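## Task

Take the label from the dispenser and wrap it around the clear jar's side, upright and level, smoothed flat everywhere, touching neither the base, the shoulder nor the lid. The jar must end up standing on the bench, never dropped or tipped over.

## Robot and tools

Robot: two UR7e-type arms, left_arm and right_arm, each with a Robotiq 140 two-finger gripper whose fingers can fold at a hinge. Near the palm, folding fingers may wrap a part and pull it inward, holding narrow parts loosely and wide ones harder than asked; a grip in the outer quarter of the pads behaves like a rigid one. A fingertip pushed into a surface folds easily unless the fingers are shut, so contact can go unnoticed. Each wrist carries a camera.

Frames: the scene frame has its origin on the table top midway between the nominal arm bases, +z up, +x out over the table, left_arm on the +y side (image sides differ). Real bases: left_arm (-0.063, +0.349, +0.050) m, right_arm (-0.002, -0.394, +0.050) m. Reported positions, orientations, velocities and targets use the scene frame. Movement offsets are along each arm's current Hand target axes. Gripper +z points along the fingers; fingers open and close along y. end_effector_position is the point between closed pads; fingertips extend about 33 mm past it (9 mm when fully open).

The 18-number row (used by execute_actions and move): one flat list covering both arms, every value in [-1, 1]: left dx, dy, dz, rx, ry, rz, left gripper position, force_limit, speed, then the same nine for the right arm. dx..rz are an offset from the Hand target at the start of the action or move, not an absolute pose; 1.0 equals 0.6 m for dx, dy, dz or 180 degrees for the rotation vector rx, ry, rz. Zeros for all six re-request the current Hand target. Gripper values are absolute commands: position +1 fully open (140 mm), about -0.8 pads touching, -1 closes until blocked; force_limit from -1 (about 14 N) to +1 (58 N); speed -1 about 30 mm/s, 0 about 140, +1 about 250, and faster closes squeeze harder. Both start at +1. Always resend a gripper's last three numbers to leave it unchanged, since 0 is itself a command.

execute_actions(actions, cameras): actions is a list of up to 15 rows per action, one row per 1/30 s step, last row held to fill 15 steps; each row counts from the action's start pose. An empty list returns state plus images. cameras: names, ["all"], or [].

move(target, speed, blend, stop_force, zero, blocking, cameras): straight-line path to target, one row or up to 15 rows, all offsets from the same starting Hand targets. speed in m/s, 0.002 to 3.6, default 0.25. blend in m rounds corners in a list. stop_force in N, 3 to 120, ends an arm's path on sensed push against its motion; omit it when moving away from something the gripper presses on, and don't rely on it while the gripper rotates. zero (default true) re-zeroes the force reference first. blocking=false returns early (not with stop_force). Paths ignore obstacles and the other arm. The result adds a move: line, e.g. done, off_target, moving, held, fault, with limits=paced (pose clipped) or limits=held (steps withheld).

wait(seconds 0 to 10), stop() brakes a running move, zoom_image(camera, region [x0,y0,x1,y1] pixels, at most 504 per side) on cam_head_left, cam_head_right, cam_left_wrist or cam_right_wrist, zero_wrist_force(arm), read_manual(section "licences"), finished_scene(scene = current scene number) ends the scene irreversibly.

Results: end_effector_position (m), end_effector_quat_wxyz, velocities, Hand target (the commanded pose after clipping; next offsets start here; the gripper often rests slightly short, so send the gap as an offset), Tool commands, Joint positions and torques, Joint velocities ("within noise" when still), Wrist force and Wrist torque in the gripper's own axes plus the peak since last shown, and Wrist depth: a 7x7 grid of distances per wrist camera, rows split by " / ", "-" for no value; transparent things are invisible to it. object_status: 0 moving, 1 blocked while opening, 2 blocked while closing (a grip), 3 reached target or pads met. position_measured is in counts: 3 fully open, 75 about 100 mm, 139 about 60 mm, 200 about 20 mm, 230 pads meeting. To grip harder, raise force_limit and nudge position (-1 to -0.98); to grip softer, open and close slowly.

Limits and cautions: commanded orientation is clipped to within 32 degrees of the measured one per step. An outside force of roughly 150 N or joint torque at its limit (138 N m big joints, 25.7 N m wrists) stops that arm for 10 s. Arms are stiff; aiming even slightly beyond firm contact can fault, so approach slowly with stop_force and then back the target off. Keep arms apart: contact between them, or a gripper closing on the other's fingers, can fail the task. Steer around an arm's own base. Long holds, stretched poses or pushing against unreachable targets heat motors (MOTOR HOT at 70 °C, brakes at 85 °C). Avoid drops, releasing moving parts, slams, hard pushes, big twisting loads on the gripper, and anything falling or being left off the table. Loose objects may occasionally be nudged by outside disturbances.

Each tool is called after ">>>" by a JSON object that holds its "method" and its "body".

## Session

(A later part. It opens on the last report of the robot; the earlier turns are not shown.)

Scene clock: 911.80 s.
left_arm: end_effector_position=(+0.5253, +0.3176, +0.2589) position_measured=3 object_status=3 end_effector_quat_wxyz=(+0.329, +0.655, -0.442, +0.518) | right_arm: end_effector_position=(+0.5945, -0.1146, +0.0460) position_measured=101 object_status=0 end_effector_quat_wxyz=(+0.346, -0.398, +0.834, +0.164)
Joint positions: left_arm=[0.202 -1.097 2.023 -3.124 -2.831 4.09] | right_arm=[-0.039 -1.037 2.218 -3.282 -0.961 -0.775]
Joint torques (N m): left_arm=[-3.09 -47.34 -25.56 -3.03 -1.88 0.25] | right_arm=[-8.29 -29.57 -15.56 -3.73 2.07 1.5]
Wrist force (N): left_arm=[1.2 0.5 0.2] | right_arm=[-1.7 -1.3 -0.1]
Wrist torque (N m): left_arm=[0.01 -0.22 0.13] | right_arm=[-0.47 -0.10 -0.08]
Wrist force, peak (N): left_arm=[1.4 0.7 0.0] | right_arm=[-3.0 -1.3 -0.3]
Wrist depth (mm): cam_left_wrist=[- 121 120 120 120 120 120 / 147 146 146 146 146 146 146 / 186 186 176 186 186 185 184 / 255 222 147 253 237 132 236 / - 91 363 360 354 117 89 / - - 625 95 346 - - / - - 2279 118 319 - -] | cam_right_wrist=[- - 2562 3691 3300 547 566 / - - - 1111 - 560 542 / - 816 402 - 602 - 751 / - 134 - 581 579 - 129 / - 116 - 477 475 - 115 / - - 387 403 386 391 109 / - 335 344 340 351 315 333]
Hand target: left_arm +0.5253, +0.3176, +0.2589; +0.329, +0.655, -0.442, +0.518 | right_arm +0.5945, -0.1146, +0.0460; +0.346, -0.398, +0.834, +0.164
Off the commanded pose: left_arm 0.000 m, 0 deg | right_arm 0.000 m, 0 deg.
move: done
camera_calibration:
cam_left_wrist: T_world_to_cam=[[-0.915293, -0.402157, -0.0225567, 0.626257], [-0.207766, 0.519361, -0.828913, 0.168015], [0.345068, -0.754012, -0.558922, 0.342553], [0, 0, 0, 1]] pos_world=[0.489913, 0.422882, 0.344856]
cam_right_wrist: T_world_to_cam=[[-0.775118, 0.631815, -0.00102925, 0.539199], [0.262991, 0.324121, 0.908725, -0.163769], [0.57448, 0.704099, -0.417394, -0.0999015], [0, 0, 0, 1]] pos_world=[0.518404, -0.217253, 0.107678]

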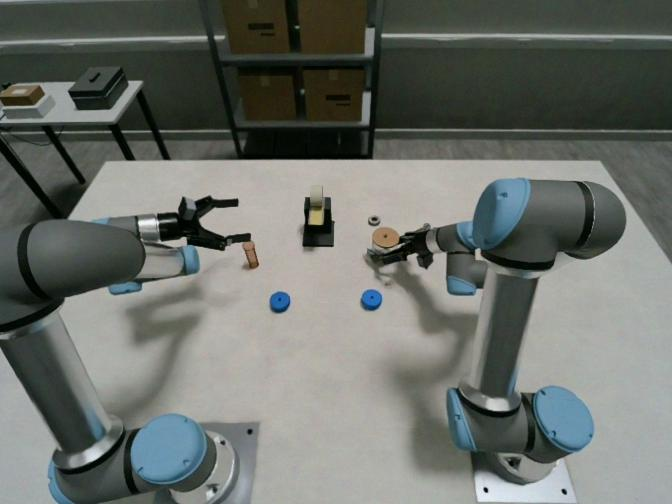

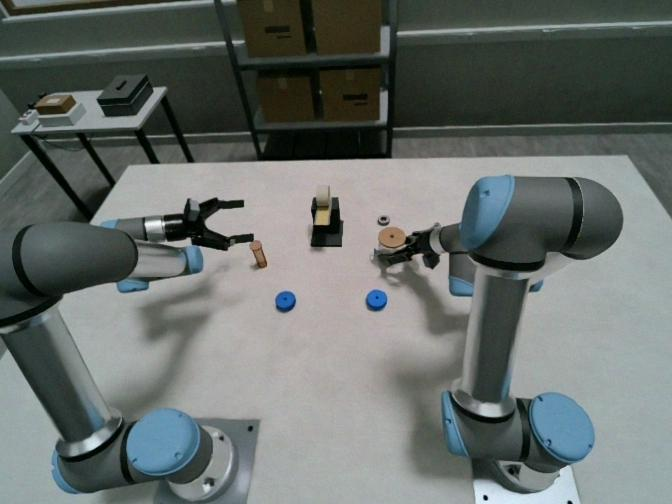

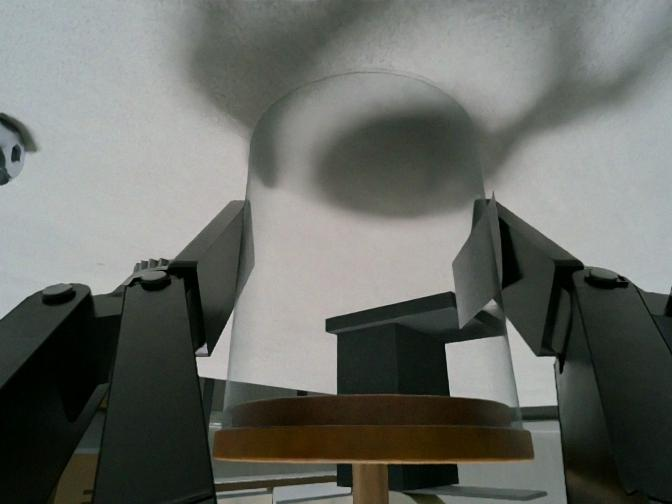

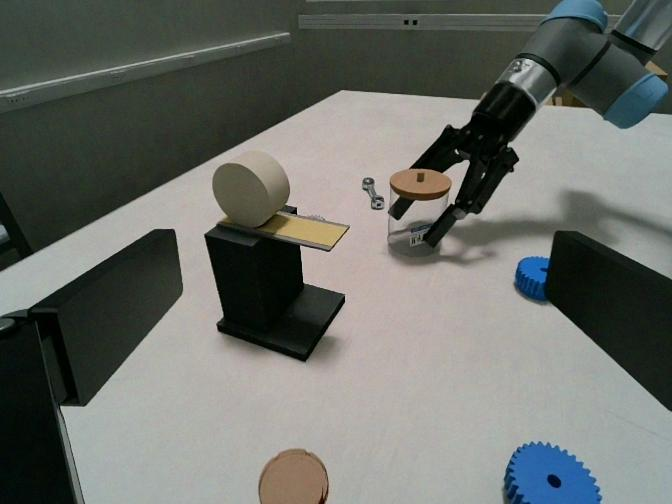

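>>> {"method": "move", "body": {"target": [[0,0,0,0,0,0,1,1,1,0,0,0,0,0,0,0.65,-0.2,-0.2],[0,0,0,0,0,0,1,1,1,0,0.001,0,0.0255,0,0.0255,0.65,-0.2,-0.2],[0,0,0,0,0,0,1,1,1,0,0.001,0,0.0255,0,0.0255,-1,-0.2,-0.9],[0,0,0,0,0,0,1,1,1,0,0.001,0,0.0255,0,0.0255,0.65,-0.2,-0.2],[0,0,0,0,0,0,1,1,1,0,0.002,0,0.051,0,0.051,0.65,-0.2,-0.2],[0,0,0,0,0,0,1,1,1,0,0.002,0,0.051,0,0.051,-1,-0.2,-0.9]], "cameras": ["cam_head_left","cam_left_wrist","cam_right_wrist"]}}

>>> {"method": "zoom_image", "body": {"camera": "cam_right_wrist", "region": [350, 120, 490, 270]}}

>>> {"method": "zoom_image", "body": {"camera": "cam_head_left", "region": [345, 195, 449, 299]}}

Scene clock: 930.83 s.
left_arm: end_effector_position=(+0.5253, +0.3176, +0.2589) position_measured=3 object_status=3 end_effector_quat_wxyz=(+0.329, +0.655, -0.442, +0.518) | right_arm: end_effector_position=(+0.5936, -0.1139, +0.0460) position_measured=101 object_status=0 end_effector_quat_wxyz=(+0.362, -0.301, +0.873, +0.124)
Joint positions: left_arm=[0.202 -1.097 2.023 -3.124 -2.831 4.09] | right_arm=[0.043 -1.021 2.264 -3.492 -1.137 -0.482]
Joint torques (N m): left_arm=[-1.61 -47.57 -24.57 -3.23 -1.85 0.31] | right_arm=[-7.94 -44.11 -16.73 -4.01 0.16 1.81]
Wrist force (N): left_arm=[1.1 0.5 0.3] | right_arm=[-1.4 -1.3 0.5]
Wrist torque (N m): left_arm=[0.01 -0.21 0.13] | right_arm=[-0.47 -0.01 -0.09]
Wrist force, peak (N): left_arm=[1.4 0.7 0.3] | right_arm=[-4.3 -1.2 -2.1]
Wrist depth (mm): cam_left_wrist=[- 120 121 121 120 120 120 / 146 146 146 146 146 146 146 / 176 186 177 185 185 185 185 / 255 223 148 254 237 129 236 / - 91 405 404 339 117 89 / - - 627 97 95 - - / - - 1436 89 - - -] | cam_right_wrist=[- - 4270 3156 3403 2865 497 / - - - 2865 1177 535 512 / - - 395 847 637 551 - / - 133 - - - - 121 / - 116 471 475 475 457 115 / - 409 389 400 415 397 110 / - - 343 340 329 306 342]
Hand target: left_arm +0.5253, +0.3176, +0.2589; +0.329, +0.655, -0.442, +0.518 | right_arm +0.5936, -0.1139, +0.0460; +0.362, -0.301, +0.873, +0.124
Off the commanded pose: left_arm 0.000 m, 0 deg | right_arm 0.000 m, 0 deg.
move: done
camera_calibration:
cam_left_wrist: T_world_to_cam=[[-0.915293, -0.402157, -0.0225567, 0.626257], [-0.207766, 0.519361, -0.828913, 0.168015], [0.345068, -0.754012, -0.558922, 0.342553], [0, 0, 0, 1]] pos_world=[0.489913, 0.422882, 0.344856]
cam_right_wrist: T_world_to_cam=[[-0.613362, 0.789801, -0.00102863, 0.460077], [0.328924, 0.256627, 0.908819, -0.210624], [0.71805, 0.557097, -0.41719, -0.201858], [0, 0, 0, 1]] pos_world=[0.496417, -0.196863, 0.107679]
Images, in order (width x height): cam_head_left 672x504, cam_left_wrist 672x504, cam_right_wrist 672x504.

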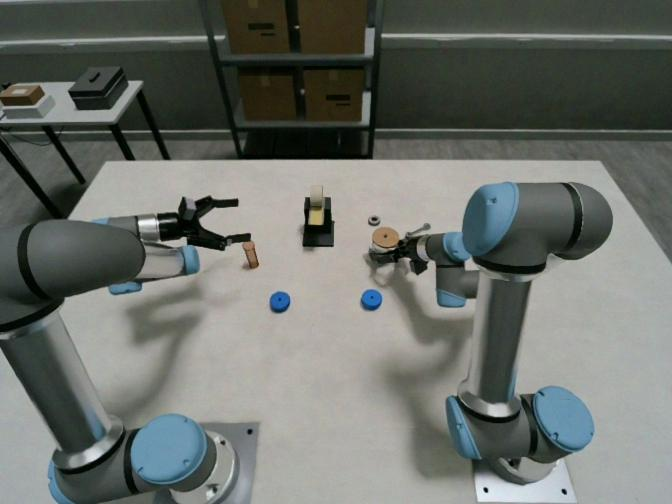

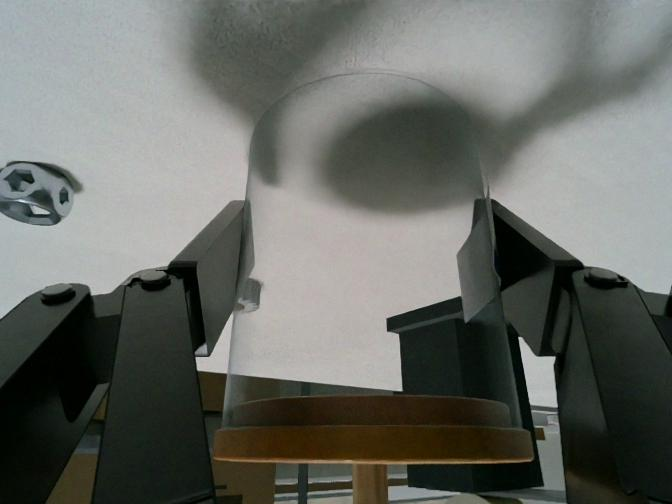

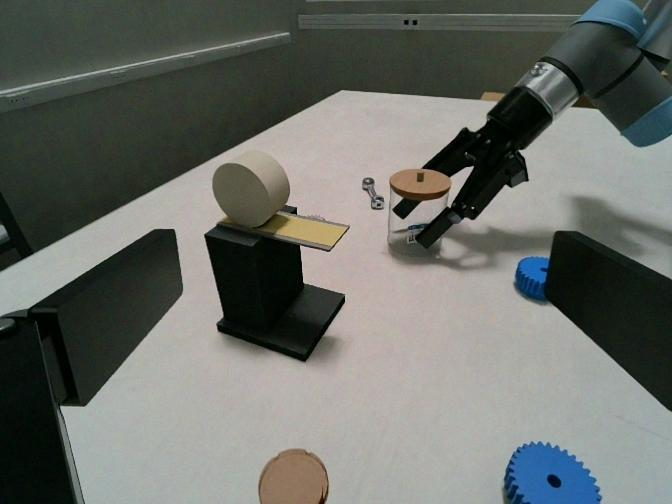

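Scaled by 3.360.

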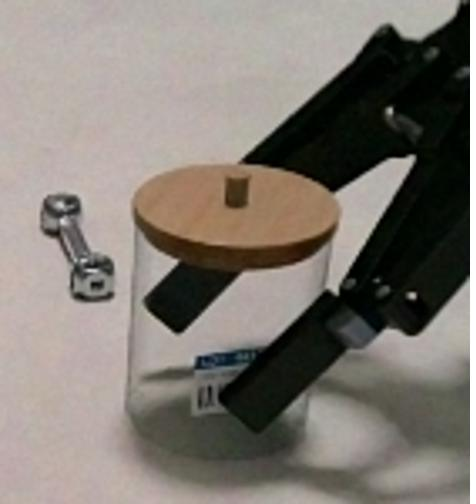

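Scaled by 4.846.

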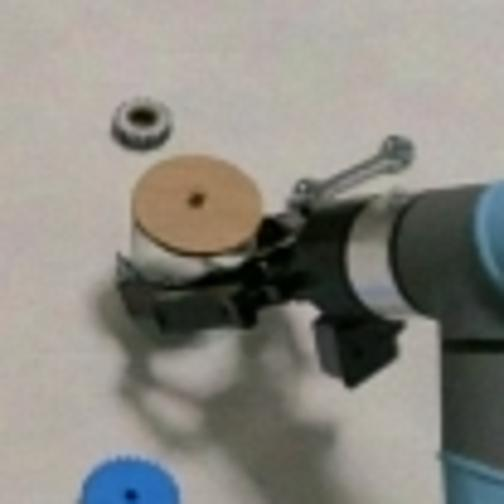

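>>> {"method": "move", "body": {"target": [[0,0,0,0,0,0,1,1,1,0,0,0,0,0,0,0.65,-0.2,-0.2],[0,0,0,0,0,0,1,1,1,0,0.001,0,0.0255,0,0.0255,0.65,-0.2,-0.2],[0,0,0,0,0,0,1,1,1,0,0.001,0,0.0255,0,0.0255,-1,-0.2,-0.9],[0,0,0,0,0,0,1,1,1,0,0.001,0,0.0255,0,0.0255,0.65,-0.2,-0.2],[0,0,0,0,0,0,1,1,1,0,0.002,0,0.051,0,0.051,0.65,-0.2,-0.2],[0,0,0,0,0,0,1,1,1,0,0.002,0,0.051,0,0.051,-1,-0.2,-0.9]]}}

>>> {"method": "move", "body": {"target": [[0,0,0,0,0,0,1,1,1,0,0,0,0,0,0,0.65,-0.2,-0.2],[0,0,0,0,0,0,1,1,1,0,0.001,0,0.0255,0,0.0255,0.65,-0.2,-0.2],[0,0,0,0,0,0,1,1,1,0,0.001,0,0.0255,0,0.0255,-1,-0.2,-0.9],[0,0,0,0,0,0,1,1,1,0,0.001,0,0.0255,0,0.0255,0.65,-0.2,-0.2],[0,0,0,0,0,0,1,1,1,0,0.002,0,0.051,0,0.051,0.65,-0.2,-0.2],[0,0,0,0,0,0,1,1,1,0,0.002,0,0.051,0,0.051,-1,-0.2,-0.9]], "cameras": ["cam_head_left","cam_left_wrist","cam_right_wrist"]}}

>>> {"method": "zoom_image", "body": {"camera": "cam_right_wrist", "region": [350, 120, 490, 270]}}

>>> {"method": "zoom_image", "body": {"camera": "cam_head_left", "region": [345, 195, 449, 299]}}

Scene clock: 947.63 s.
left_arm: end_effector_position=(+0.5253, +0.3176, +0.2589) position_measured=3 object_status=3 end_effector_quat_wxyz=(+0.329, +0.655, -0.442, +0.518) | right_arm: end_effector_position=(+0.5928, -0.1129, +0.0460) position_measured=101 object_status=0 end_effector_quat_wxyz=(+0.374, -0.201, +0.902, +0.083)
Joint positions: left_arm=[0.202 -1.097 2.023 -3.124 -2.831 4.09] | right_arm=[0.15 -1.005 2.272 -3.601 -1.359 -0.218]
Joint torques (N m): left_arm=[-2.31 -49.35 -25.21 -3.35 -1.67 0.35] | right_arm=[-8.38 -42.75 -10.08 -2.88 -0.32 1.71]
Wrist force (N): left_arm=[1.3 0.6 0.1] | right_arm=[-1.0 -1.0 0.0]
Wrist torque (N m): left_arm=[0.02 -0.25 0.13] | right_arm=[-0.40 -0.15 -0.04]
Wrist force, peak (N): left_arm=[1.5 0.6 0.2] | right_arm=[-3.9 -1.2 -2.6]
Wrist depth (mm): cam_left_wrist=[- 121 120 121 120 120 120 / 146 146 146 146 146 146 146 / 186 186 176 186 185 185 185 / 254 222 148 254 274 130 237 / - 91 403 404 403 117 89 / - - 617 619 639 - - / - - 1331 117 - - -] | cam_right_wrist=[- - 3250 3457 6049 - 457 / - - - - - 505 473 / - - 392 - 589 543 - / - 134 449 - 584 - 121 / - 124 432 463 483 460 115 / - 404 403 401 397 391 364 / - 345 343 342 339 306 343]
Hand target: left_arm +0.5253, +0.3176, +0.2589; +0.329, +0.655, -0.442, +0.518 | right_arm +0.5928, -0.1129, +0.0460; +0.374, -0.201, +0.902, +0.083
Off the commanded pose: left_arm 0.000 m, 0 deg | right_arm 0.000 m, 0 deg.
move: done

Scene clock: 952.50 s.
left_arm: end_effector_position=(+0.5253, +0.3176, +0.2589) position_measured=3 object_status=3 end_effector_quat_wxyz=(+0.329, +0.655, -0.442, +0.518) | right_arm: end_effector_position=(+0.5923, -0.1119, +0.0460) position_measured=101 object_status=0 end_effector_quat_wxyz=(+0.381, -0.097, +0.919, +0.040)
Joint positions: left_arm=[0.202 -1.097 2.023 -3.124 -2.831 4.09] | right_arm=[0.27 -0.99 2.243 -3.609 -1.602 0.031]
Joint torques (N m): left_arm=[-0.73 -48.02 -25.51 -3.63 -1.78 0.33] | right_arm=[-7.83 -44.12 -2.81 -3.39 -0.17 1.54]
Wrist force (N): left_arm=[1.1 0.5 0.1] | right_arm=[-2.1 -1.1 0.1]
Wrist torque (N m): left_arm=[-0.01 -0.21 0.13] | right_arm=[-0.42 -0.09 -0.01]
Wrist force, peak (N): left_arm=[1.4 0.5 0.2] | right_arm=[-4.0 -0.8 -2.3]
Wrist depth (mm): cam_left_wrist=[- 121 121 120 120 120 120 / 146 146 146 146 146 146 146 / 186 186 176 185 176 185 186 / 245 222 148 254 274 130 236 / - 91 406 364 406 117 83 / - - 630 97 627 - - / - - 1302 117 1411 - -] | cam_right_wrist=[- - - - 4033 3111 416 / 1962 - - - - 477 446 / - - 403 - 569 516 - / 633 133 - 600 576 551 122 / - 124 458 475 - 458 115 / - 406 401 385 401 404 104 / - 346 352 338 350 315 325]
Hand target: left_arm +0.5253, +0.3176, +0.2589; +0.329, +0.655, -0.442, +0.518 | right_arm +0.5923, -0.1118, +0.0460; +0.381, -0.097, +0.919, +0.040
Off the commanded pose: left_arm 0.000 m, 0 deg | right_arm 0.000 m, 0 deg.
move: done
camera_calibration:
cam_left_wrist: T_world_to_cam=[[-0.915293, -0.402157, -0.0225567, 0.626257], [-0.207766, 0.519361, -0.828913, 0.168015], [0.345068, -0.754012, -0.558922, 0.342553], [0, 0, 0, 1]] pos_world=[0.489913, 0.422882, 0.344856]
cam_right_wrist: T_world_to_cam=[[-0.205612, 0.978633, -0.000939449, 0.237257], [0.407725, 0.0865362, 0.908995, -0.276398], [0.889654, 0.186517, -0.416806, -0.345212], [0, 0, 0, 1]] pos_world=[0.468597, -0.143881, 0.107581]
Images, in order (width x height): cam_head_left 672x504, cam_left_wrist 672x504, cam_right_wrist 672x504.

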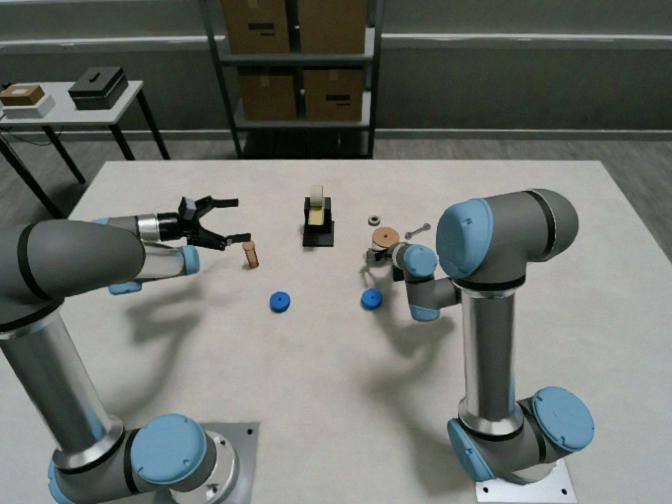

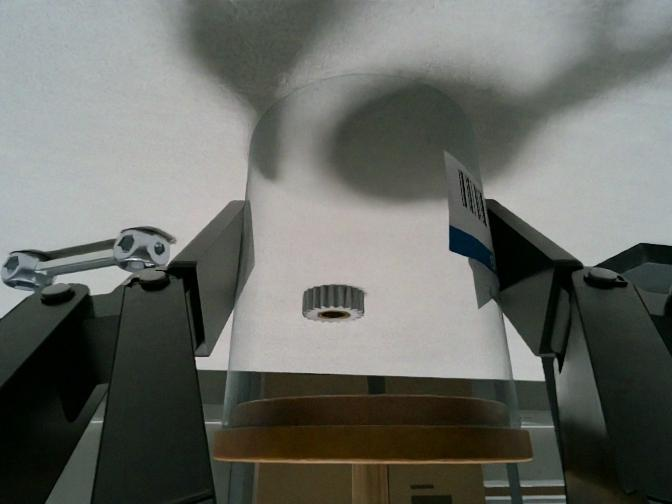

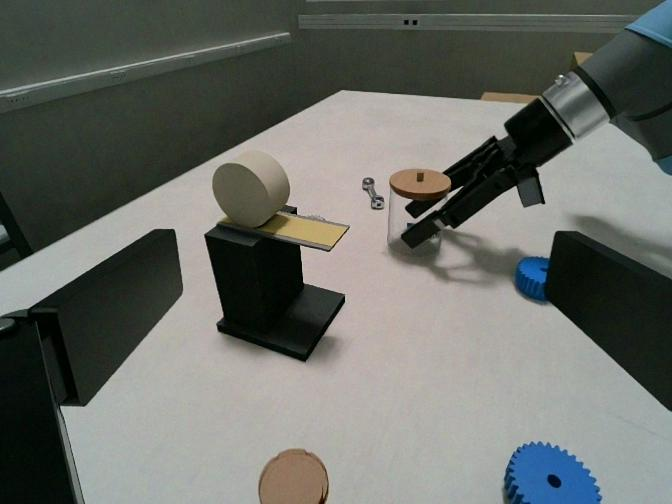

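Scaled by 3.360.

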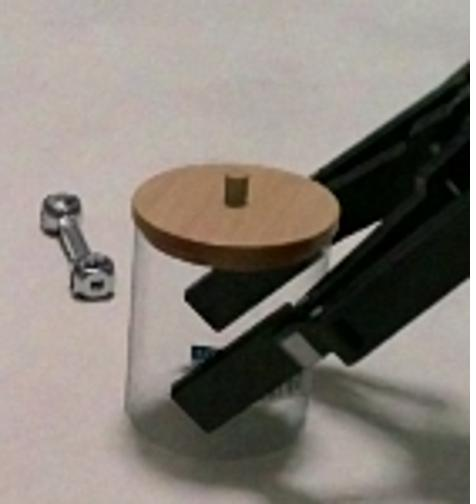

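Scaled by 4.846.

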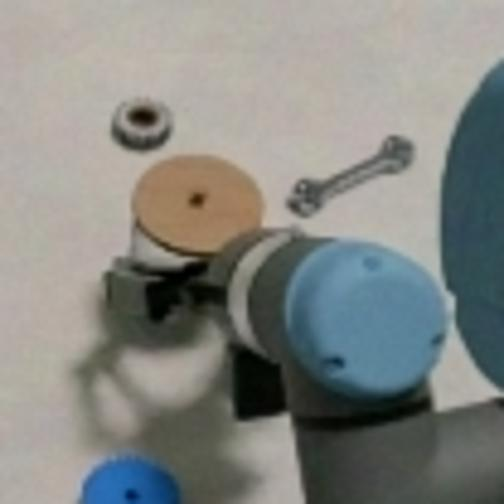

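>>> {"method": "move", "body": {"target": [[0,0,0,0,0,0,1,1,1,0,0,0,0,0,0,0.65,-0.2,-0.2],[0,0,0,0,0,0,1,1,1,0,0.001,0,0.0255,0,0.0255,0.65,-0.2,-0.2],[0,0,0,0,0,0,1,1,1,0,0.001,0,0.0255,0,0.0255,-1,-0.2,-0.9],[0,0,0,0,0,0,1,1,1,0,0.001,0,0.0255,0,0.0255,0.65,-0.2,-0.2],[0,0,0,0,0,0,1,1,1,0,0.002,0,0.051,0,0.051,0.65,-0.2,-0.2],[0,0,0,0,0,0,1,1,1,0,0.002,0,0.051,0,0.051,-1,-0.2,-0.9]]}}

>>> {"method": "move", "body": {"target": [[0,0,0,0,0,0,1,1,1,0,0,0,0,0,0,0.65,-0.2,-0.2],[0,0,0,0,0,0,1,1,1,0,0.001,0,0.0255,0,0.0255,0.65,-0.2,-0.2],[0,0,0,0,0,0,1,1,1,0,0.001,0,0.0255,0,0.0255,-1,-0.2,-0.9],[0,0,0,0,0,0,1,1,1,0,0.001,0,0.0255,0,0.0255,0.65,-0.2,-0.2],[0,0,0,0,0,0,1,1,1,0,0.002,0,0.051,0,0.051,0.65,-0.2,-0.2],[0,0,0,0,0,0,1,1,1,0,0.002,0,0.051,0,0.051,-1,-0.2,-0.9]], "cameras": ["cam_head_left","cam_left_wrist","cam_right_wrist"]}}

>>> {"method": "zoom_image", "body": {"camera": "cam_right_wrist", "region": [350, 120, 490, 270]}}

Scene clock: 967.07 s.
left_arm: end_effector_position=(+0.5253, +0.3176, +0.2589) position_measured=3 object_status=3 end_effector_quat_wxyz=(+0.329, +0.655, -0.442, +0.518) | right_arm: end_effector_position=(+0.5921, -0.1107, +0.0460) position_measured=101 object_status=0 end_effector_quat_wxyz=(+0.383, +0.007, +0.924, -0.003)
Joint positions: left_arm=[0.202 -1.097 2.023 -3.124 -2.831 4.09] | right_arm=[0.384 -0.975 2.179 -3.523 -1.839 0.278]
Joint torques (N m): left_arm=[-1.58 -50.18 -25.34 -3.51 -1.86 0.39] | right_arm=[-8.32 -46.59 -3.83 -2.78 -0.83 1.61]
Wrist force (N): left_arm=[1.4 0.7 0.2] | right_arm=[-2.9 -0.7 -0.4]
Wrist torque (N m): left_arm=[0.05 -0.26 0.12] | right_arm=[-0.36 -0.02 0.01]
Wrist force, peak (N): left_arm=[1.4 0.7 0.2] | right_arm=[-4.4 -1.8 -3.0]
Wrist depth (mm): cam_left_wrist=[- 121 120 120 120 120 120 / 146 146 146 146 146 146 146 / 185 185 176 185 119 185 185 / 255 222 147 253 255 130 236 / - 91 359 406 455 117 83 / - - - 97 627 - - / - - - 90 1339 - -] | cam_right_wrist=[- - - 4033 4949 3300 493 / 1861 - - - - 458 412 / - - 399 1004 540 466 798 / - 134 - 619 506 144 121 / - 116 438 469 - 458 115 / - 406 409 399 400 400 365 / - 346 343 336 337 327 336]
Hand target: left_arm +0.5253, +0.3176, +0.2589; +0.329, +0.655, -0.442, +0.518 | right_arm +0.5921, -0.1107, +0.0460; +0.383, +0.007, +0.924, -0.003
Off the commanded pose: left_arm 0.000 m, 0 deg | right_arm 0.000 m, 0 deg.
move: done

Scene clock: 972.00 s.
left_arm: end_effector_position=(+0.5253, +0.3176, +0.2589) position_measured=3 object_status=3 end_effector_quat_wxyz=(+0.329, +0.655, -0.442, +0.518) | right_arm: end_effector_position=(+0.5921, -0.1095, +0.0460) position_measured=101 object_status=0 end_effector_quat_wxyz=(+0.380, +0.112, +0.917, -0.047)
Joint positions: left_arm=[0.202 -1.097 2.023 -3.124 -2.831 4.09] | right_arm=[0.476 -0.958 2.089 -3.354 -2.046 0.539]
Joint torques (N m): left_arm=[-1.2 -48.63 -26.01 -3.51 -1.75 0.24] | right_arm=[-8.03 -47.3 -4.72 -2.44 -1.14 1.55]
Wrist force (N): left_arm=[1.3 0.7 0.2] | right_arm=[-4.0 -0.9 -1.7]
Wrist torque (N m): left_arm=[0.04 -0.25 0.12] | right_arm=[-0.21 -0.03 -0.17]
Wrist force, peak (N): left_arm=[1.4 0.6 0.4] | right_arm=[-5.0 -1.2 -2.3]
Wrist depth (mm): cam_left_wrist=[- 120 120 120 120 121 120 / 146 146 146 146 146 146 146 / 186 185 176 176 118 185 186 / 254 221 222 254 114 129 235 / - 91 362 405 459 117 83 / - - 627 95 620 - - / - - - 90 - - -] | cam_right_wrist=[- - - - 2656 3025 352 / 1962 - - - 3250 430 367 / - - 400 - 607 456 - / - 123 397 407 - 145 122 / - 124 461 471 475 463 115 / - 393 401 386 399 397 110 / - 356 345 339 356 348 320]
Hand target: left_arm +0.5253, +0.3176, +0.2589; +0.329, +0.655, -0.442, +0.518 | right_arm +0.5921, -0.1095, +0.0460; +0.380, +0.112, +0.917, -0.047
Off the commanded pose: left_arm 0.000 m, 0 deg | right_arm 0.000 m, 0 deg.
move: done
camera_calibration:
cam_left_wrist: T_world_to_cam=[[-0.915293, -0.402157, -0.0225567, 0.626257], [-0.207766, 0.519361, -0.828913, 0.168015], [0.345068, -0.754012, -0.558922, 0.342553], [0, 0, 0, 1]] pos_world=[0.489913, 0.422882, 0.344856]
cam_right_wrist: T_world_to_cam=[[0.243571, 0.969883, -0.000554236, -0.0319875], [0.404167, -0.100981, 0.909094, -0.294973], [0.881659, -0.221653, -0.41659, -0.385409], [0, 0, 0, 1]] pos_world=[0.466809, -0.0841893, 0.107583]
Images, in order (width x height): cam_head_left 672x504, cam_left_wrist 672x504, cam_right_wrist 672x504.

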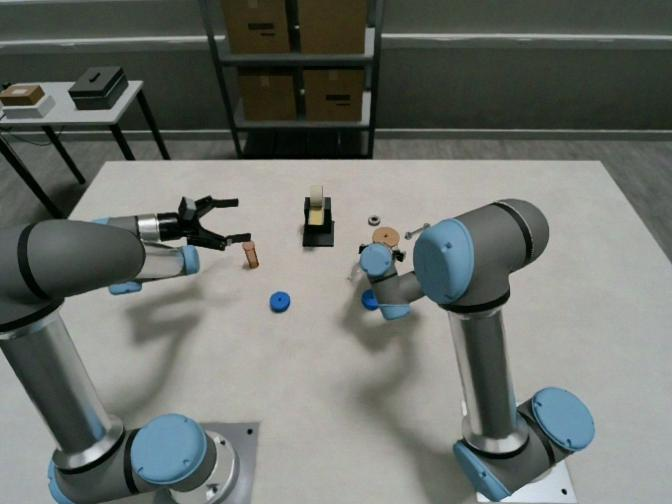

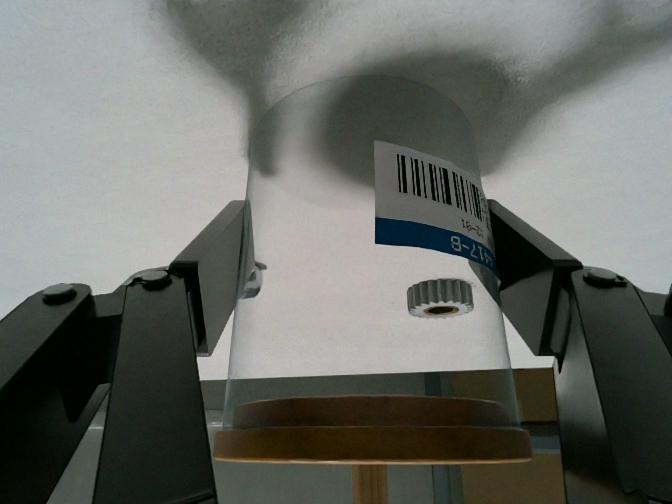

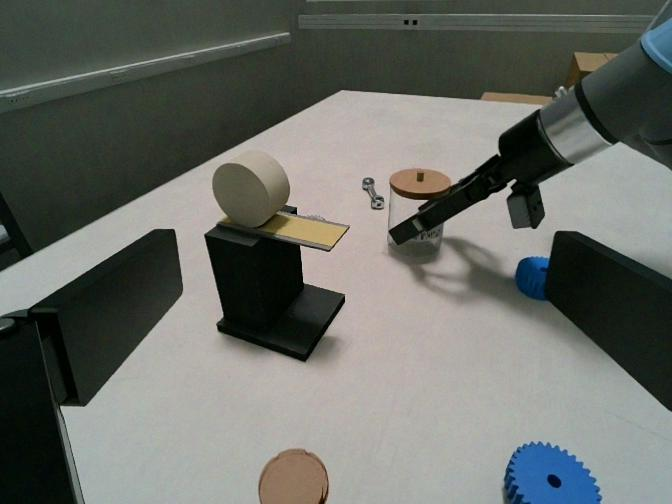

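Scaled by 3.360.

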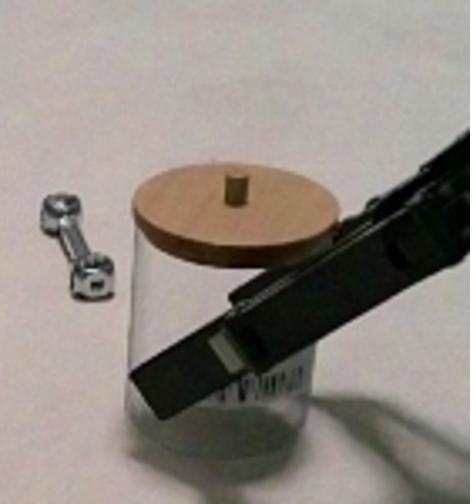

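>>> {"method": "move", "body": {"target": [0,0,0,0,0,0,1,1,1,0,0,0,0,0,0,1,-0.2,-0.2], "cameras": ["cam_left_wrist","cam_right_wrist","cam_head_left"]}}

>>> {"method": "zoom_image", "body": {"camera": "cam_right_wrist", "region": [350, 120, 490, 270]}}

>>> {"method": "zoom_image", "body": {"camera": "cam_left_wrist", "region": [220, 100, 540, 340]}}

Scene clock: 983.87 s.
left_arm: end_effector_position=(+0.5253, +0.3176, +0.2589) position_measured=3 object_status=3 end_effector_quat_wxyz=(+0.329, +0.655, -0.442, +0.518) | right_arm: end_effector_position=(+0.5921, -0.1095, +0.0460) position_measured=3 object_status=0 end_effector_quat_wxyz=(+0.380, +0.112, +0.917, -0.047)
Joint positions: left_arm=[0.202 -1.097 2.023 -3.124 -2.831 4.09] | right_arm=[0.476 -0.958 2.089 -3.354 -2.046 0.539]
Joint torques (N m): left_arm=[0.52 -49.63 -25.37 -3.57 -1.53 0.26] | right_arm=[3.03 -34.36 -8.73 -3.05 0.26 1.7]
Wrist force (N): left_arm=[1.2 0.5 0.3] | right_arm=[-2.0 -0.8 -0.1]
Wrist torque (N m): left_arm=[0.00 -0.23 0.13] | right_arm=[-0.28 -0.14 -0.10]
Wrist force, peak (N): left_arm=[1.4 0.7 0.4] | right_arm=[-4.3 -0.9 -1.9]
Wrist depth (mm): cam_left_wrist=[- 120 120 120 121 120 120 / 146 146 146 146 146 146 146 / 185 185 186 176 118 186 185 / 222 136 254 254 116 148 126 / - 313 403 404 404 458 114 / - 752 642 634 624 1362 1436 / - 2194 2194 89 - 1234 1247] | cam_right_wrist=[- - - 3156 - 2865 368 / - - - - - 435 367 / - - 401 - - 450 772 / - 133 - - 547 144 135 / - 116 451 486 439 442 115 / - 393 404 401 384 396 365 / - 346 341 356 340 315 331]
Hand target: left_arm +0.5253, +0.3176, +0.2589; +0.329, +0.655, -0.442, +0.518 | right_arm +0.5921, -0.1095, +0.0460; +0.380, +0.112, +0.917, -0.047
Off the commanded pose: left_arm 0.000 m, 0 deg | right_arm 0.000 m, 0 deg.
move: done
camera_calibration:
cam_left_wrist: T_world_to_cam=[[-0.915293, -0.402157, -0.0225567, 0.626257], [-0.207766, 0.519361, -0.828913, 0.168015], [0.345068, -0.754012, -0.558922, 0.342553], [0, 0, 0, 1]] pos_world=[0.489913, 0.422882, 0.344856]
cam_right_wrist: T_world_to_cam=[[0.243561, 0.969886, -0.000576345, -0.0320774], [0.404253, -0.100977, 0.909056, -0.294999], [0.881622, -0.221643, -0.416673, -0.38536], [0, 0, 0, 1]] pos_world=[0.466809, -0.0840893, 0.107583]
Images, in order (width x height): cam_head_left 672x504, cam_left_wrist 672x504, cam_right_wrist 672x504.

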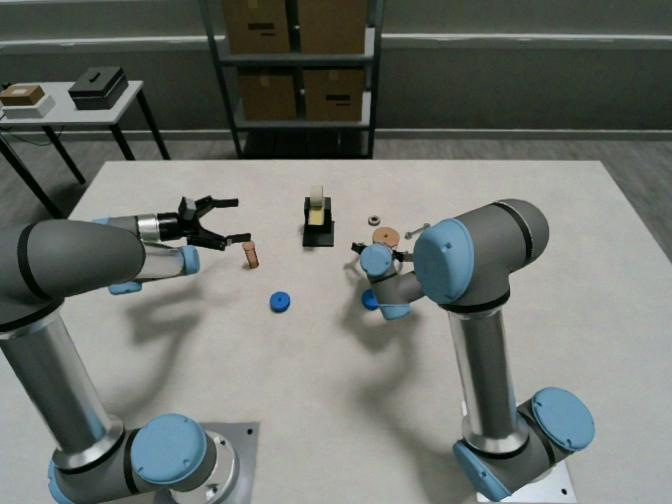

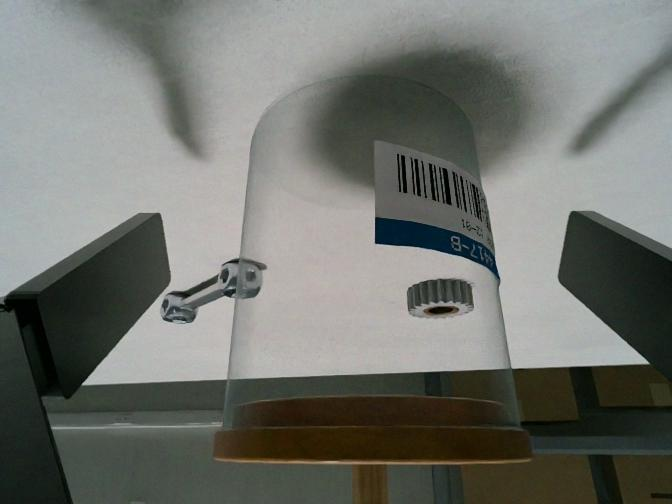

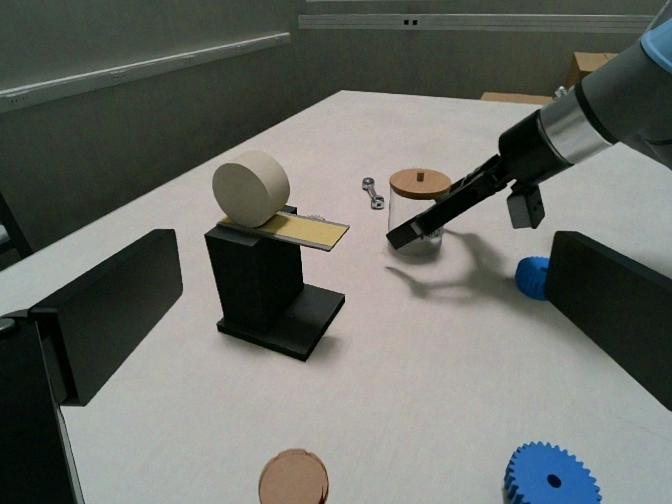

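Scaled by 3.360.

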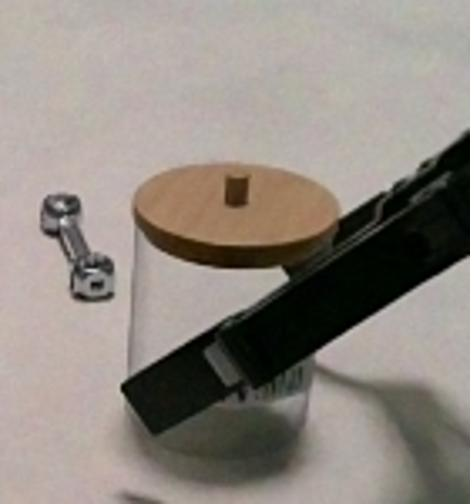

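Scaled by 1.575.

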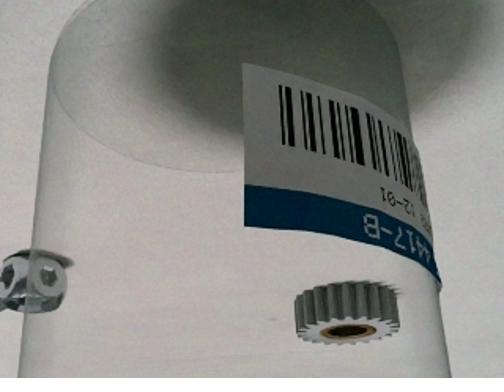

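>>> {"method": "move", "body": {"target": [[0,0,0,0,0,0,1,1,1,-0.0046,-0.009,0.0046,-0.2828,0,-0.2828,1,-0.2,-0.2],[0,0,0,0,0,0,1,1,1,-0.0046,-0.009,0.0046,-0.2828,0,-0.2828,-1,-0.2,-0.9]], "cameras": ["cam_left_wrist","cam_right_wrist","cam_head_left"]}}

>>> {"method": "zoom_image", "body": {"camera": "cam_right_wrist", "region": [350, 120, 490, 270]}}

>>> {"method": "zoom_image", "body": {"camera": "cam_head_left", "region": [345, 195, 449, 299]}}

Scene clock: 993.97 s.
left_arm: end_effector_position=(+0.5253, +0.3176, +0.2589) position_measured=3 object_status=3 end_effector_quat_wxyz=(+0.329, +0.655, -0.442, +0.518) | right_arm: end_effector_position=(+0.5946, -0.1156, +0.0460) position_measured=101 object_status=0 end_effector_quat_wxyz=(+0.335, -0.449, +0.808, +0.185)
Joint positions: left_arm=[0.202 -1.097 2.023 -3.124 -2.831 4.09] | right_arm=[-0.072 -1.045 2.178 -3.129 -0.889 -0.949]
Joint torques (N m): left_arm=[0.02 -49.3 -26.43 -3.75 -1.48 -0.21] | right_arm=[8.94 -29.47 -4.83 -2.04 1.7 -1.91]
Wrist force (N): left_arm=[1.3 0.5 0.2] | right_arm=[-5.7 -1.9 -3.1]
Wrist torque (N m): left_arm=[0.01 -0.24 0.13] | right_arm=[-0.41 0.08 -0.15]
Wrist force, peak (N): left_arm=[1.4 0.7 0.3] | right_arm=[-5.9 -1.9 -3.3]
Wrist depth (mm): cam_left_wrist=[- 121 121 120 121 120 120 / 146 146 146 146 146 146 146 / 185 185 176 186 185 185 185 / 256 221 148 254 187 137 237 / - 91 362 367 178 117 83 / - - 632 95 734 - - / - - - 89 - - -] | cam_right_wrist=[- - 2503 3691 2722 569 620 / 1770 - 3067 - 1217 573 - / - - 394 789 628 764 - / - 133 - 415 579 546 128 / - 124 471 471 - 459 115 / - 406 390 396 403 380 365 / - 344 351 356 347 329 345]
Hand target: left_arm +0.5253, +0.3176, +0.2589; +0.329, +0.655, -0.442, +0.518 | right_arm +0.5946, -0.1156, +0.0460; +0.335, -0.449, +0.808, +0.185
Off the commanded pose: left_arm 0.000 m, 0 deg | right_arm 0.000 m, 0 deg.
move: done
camera_calibration:
cam_left_wrist: T_world_to_cam=[[-0.915293, -0.402157, -0.0225567, 0.626257], [-0.207766, 0.519361, -0.828913, 0.168015], [0.345068, -0.754012, -0.558922, 0.342553], [0, 0, 0, 1]] pos_world=[0.489913, 0.422882, 0.344856]
cam_right_wrist: T_world_to_cam=[[-0.847043, 0.531524, -0.00102428, 0.571146], [0.221111, 0.354116, 0.908687, -0.135081], [0.483351, 0.76947, -0.417478, -0.0374956], [0, 0, 0, 1]] pos_world=[0.531777, -0.226892, 0.107677]
Images, in order (width x height): cam_head_left 672x504, cam_left_wrist 672x504, cam_right_wrist 672x504.

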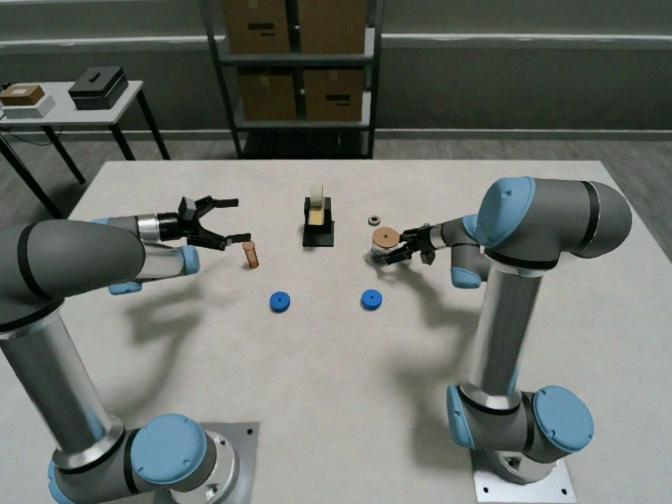

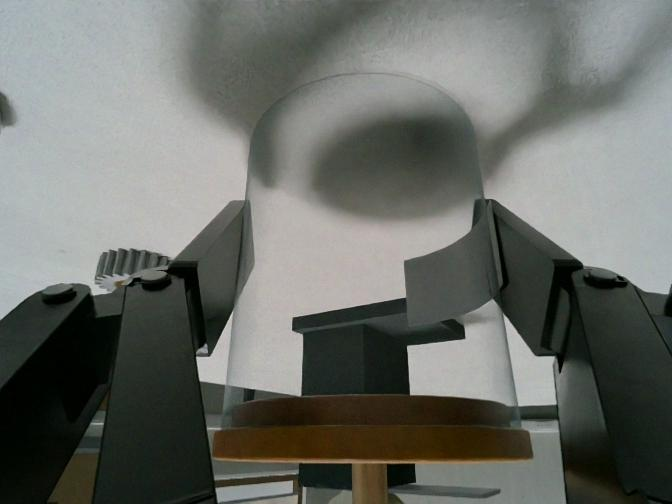

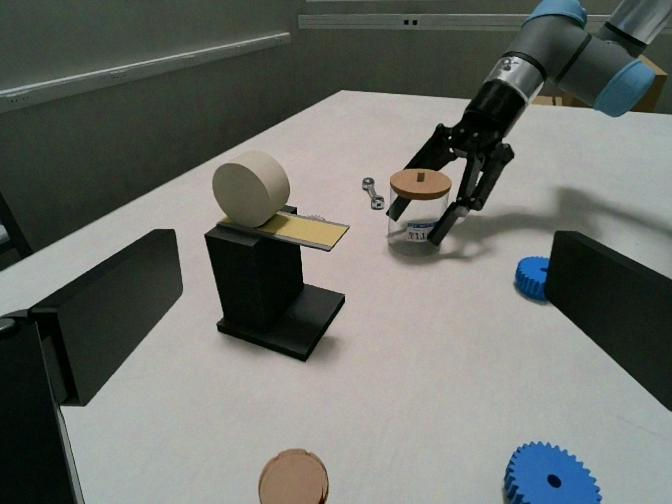

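Scaled by 3.360.

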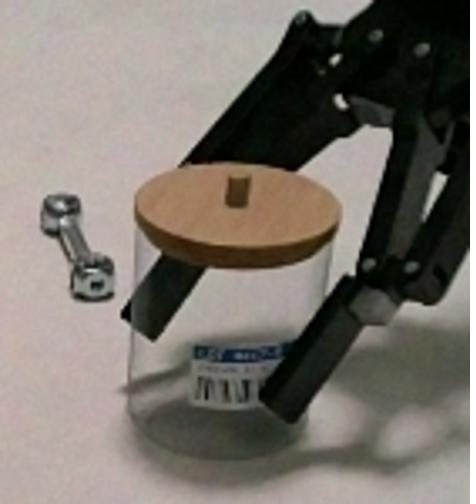

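Scaled by 4.846.

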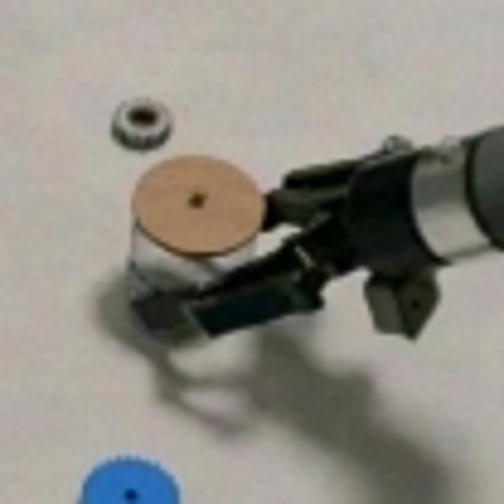

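>>> {"method": "move", "body": {"target": [[0,0,0,0,0,0,1,1,1,0,0,0,0,0,0,0.65,-0.2,-0.2],[0,0,0,0,0,0,1,1,1,0,-0.001,0,-0.0255,0,-0.0255,0.65,-0.2,-0.2],[0,0,0,0,0,0,1,1,1,0,-0.001,0,-0.0255,0,-0.0255,-1,-0.2,-0.9],[0,0,0,0,0,0,1,1,1,0,-0.001,0,-0.0255,0,-0.0255,0.65,-0.2,-0.2],[0,0,0,0,0,0,1,1,1,0,-0.002,0,-0.051,0,-0.051,0.65,-0.2,-0.2],[0,0,0,0,0,0,1,1,1,0,-0.002,0,-0.051,0,-0.051,-1,-0.2,-0.9]]}}

>>> {"method": "move", "body": {"target": [[0,0,0,0,0,0,1,1,1,0,0,0,0,0,0,0.65,-0.2,-0.2],[0,0,0,0,0,0,1,1,1,0,-0.001,0,-0.0255,0,-0.0255,0.65,-0.2,-0.2],[0,0,0,0,0,0,1,1,1,0,-0.001,0,-0.0255,0,-0.0255,-1,-0.2,-0.9],[0,0,0,0,0,0,1,1,1,0,-0.001,0,-0.0255,0,-0.0255,0.65,-0.2,-0.2],[0,0,0,0,0,0,1,1,1,0,-0.002,0,-0.051,0,-0.051,0.65,-0.2,-0.2],[0,0,0,0,0,0,1,1,1,0,-0.002,0,-0.051,0,-0.051,-1,-0.2,-0.9]], "cameras": ["cam_head_left","cam_left_wrist","cam_right_wrist"]}}

>>> {"method": "zoom_image", "body": {"camera": "cam_right_wrist", "region": [350, 120, 490, 270]}}

>>> {"method": "zoom_image", "body": {"camera": "cam_head_left", "region": [345, 195, 449, 299]}}

Scene clock: 1007.57 s.
left_arm: end_effector_position=(+0.5253, +0.3176, +0.2589) position_measured=3 object_status=3 end_effector_quat_wxyz=(+0.329, +0.655, -0.442, +0.518) | right_arm: end_effector_position=(+0.5956, -0.1163, +0.0460) position_measured=101 object_status=0 end_effector_quat_wxyz=(+0.311, -0.537, +0.752, +0.222)
Joint positions: left_arm=[0.202 -1.097 2.023 -3.124 -2.831 4.09] | right_arm=[-0.106 -1.048 2.072 -2.799 -0.807 -1.28]
Joint torques (N m): left_arm=[0.77 -48.85 -25.87 -3.76 -1.67 0.17] | right_arm=[9.45 -31.03 -7.4 -1.73 0.17 -2.02]
Wrist force (N): left_arm=[1.1 0.6 0.3] | right_arm=[-3.7 -1.1 -1.9]
Wrist torque (N m): left_arm=[0.02 -0.21 0.13] | right_arm=[-0.47 0.01 0.03]
Wrist force, peak (N): left_arm=[1.4 0.7 0.3] | right_arm=[-6.0 -1.8 -3.1]
Wrist depth (mm): cam_left_wrist=[- 120 120 120 121 120 120 / 146 146 146 146 146 145 146 / 185 186 176 185 186 185 185 / 241 221 148 255 189 137 236 / - 91 331 317 188 117 89 / - - 112 603 619 - - / - - 312 119 - - -] | cam_right_wrist=[- - - - - 592 624 / - - - 1344 646 589 1980 / - - 396 851 585 - - / - 133 - - 602 - 120 / - 116 - 470 483 462 115 / - 407 405 416 409 396 365 / - 345 345 - 337 318 344]
Hand target: left_arm +0.5253, +0.3176, +0.2589; +0.329, +0.655, -0.442, +0.518 | right_arm +0.5956, -0.1163, +0.0460; +0.311, -0.537, +0.752, +0.222
Off the commanded pose: left_arm 0.000 m, 0 deg | right_arm 0.000 m, 0 deg.
move: done

Scene clock: 1012.50 s.
left_arm: end_effector_position=(+0.5253, +0.3176, +0.2589) position_measured=3 object_status=3 end_effector_quat_wxyz=(+0.329, +0.655, -0.442, +0.518) | right_arm: end_effector_position=(+0.5967, -0.1167, +0.0460) position_measured=101 object_status=0 end_effector_quat_wxyz=(+0.284, -0.619, +0.686, +0.256)
Joint positions: left_arm=[0.202 -1.097 2.023 -3.124 -2.831 4.09] | right_arm=[-0.115 -1.027 1.927 -2.445 -0.786 -1.609]
Joint torques (N m): left_arm=[1.43 -49.75 -23.85 -3.63 -1.66 0.33] | right_arm=[9.93 -48.11 -7.93 -1.84 1.68 -2.11]
Wrist force (N): left_arm=[1.1 0.3 0.5] | right_arm=[-2.6 -1.2 -0.7]
Wrist torque (N m): left_arm=[-0.05 -0.20 0.13] | right_arm=[-0.44 -0.01 0.00]
Wrist force, peak (N): left_arm=[1.4 0.5 0.2] | right_arm=[-6.8 -1.2 -5.1]
Wrist depth (mm): cam_left_wrist=[- 121 120 120 120 120 120 / 146 146 146 146 146 146 146 / 186 186 176 185 185 184 185 / 255 221 147 237 188 137 236 / - 91 331 454 188 117 83 / - - 326 736 620 - - / - - 296 89 - - -] | cam_right_wrist=[- - - 2943 668 619 2222 / 1662 - - - 590 - 1962 / - - 397 - 620 825 861 / - 133 405 - 622 146 122 / - 124 482 465 461 461 115 / - 406 402 400 400 393 368 / - - 343 339 340 317 343]
Hand target: left_arm +0.5253, +0.3176, +0.2589; +0.329, +0.655, -0.442, +0.518 | right_arm +0.5967, -0.1167, +0.0460; +0.284, -0.619, +0.686, +0.256
Off the commanded pose: left_arm 0.000 m, 0 deg | right_arm 0.000 m, 0 deg.
move: done
camera_calibration:
cam_left_wrist: T_world_to_cam=[[-0.915293, -0.402157, -0.0225567, 0.626257], [-0.207766, 0.519361, -0.828913, 0.168015], [0.345068, -0.754012, -0.558922, 0.342553], [0, 0, 0, 1]] pos_world=[0.489913, 0.422882, 0.344856]
cam_right_wrist: T_world_to_cam=[[-0.994255, 0.107038, -0.000902214, 0.611768], [0.0439041, 0.415475, 0.908544, -0.0223462], [0.0976234, 0.903285, -0.417788, 0.208053], [0, 0, 0, 1]] pos_world=[0.588923, -0.244129, 0.107776]
Images, in order (width x height): cam_head_left 672x504, cam_left_wrist 672x504, cam_right_wrist 672x504.

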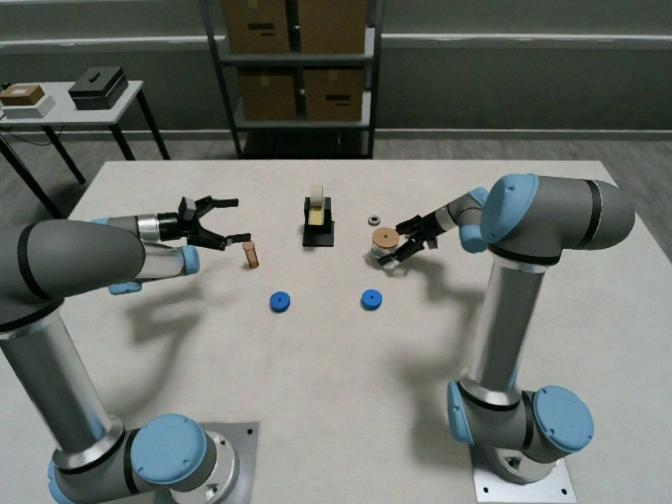

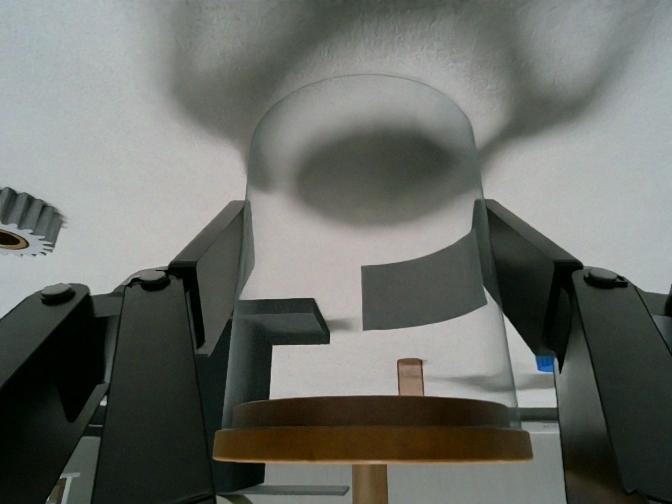

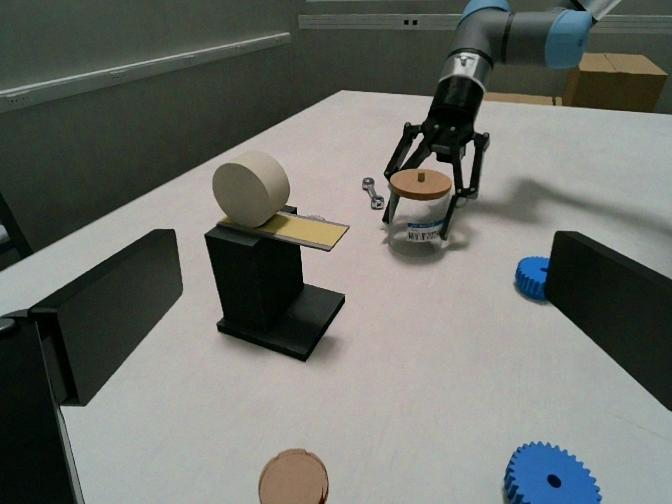

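Scaled by 3.360.

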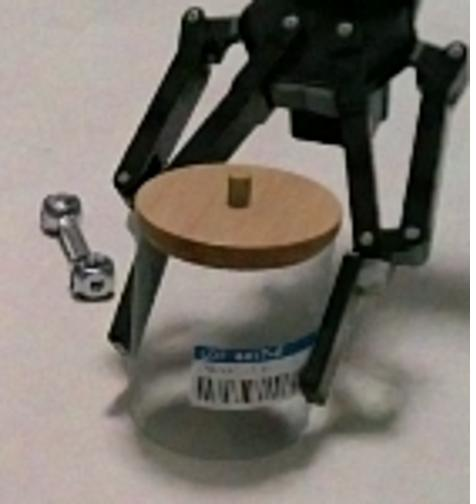

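Scaled by 4.846.

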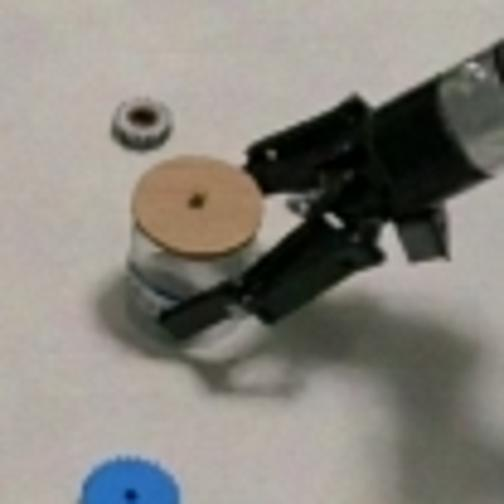

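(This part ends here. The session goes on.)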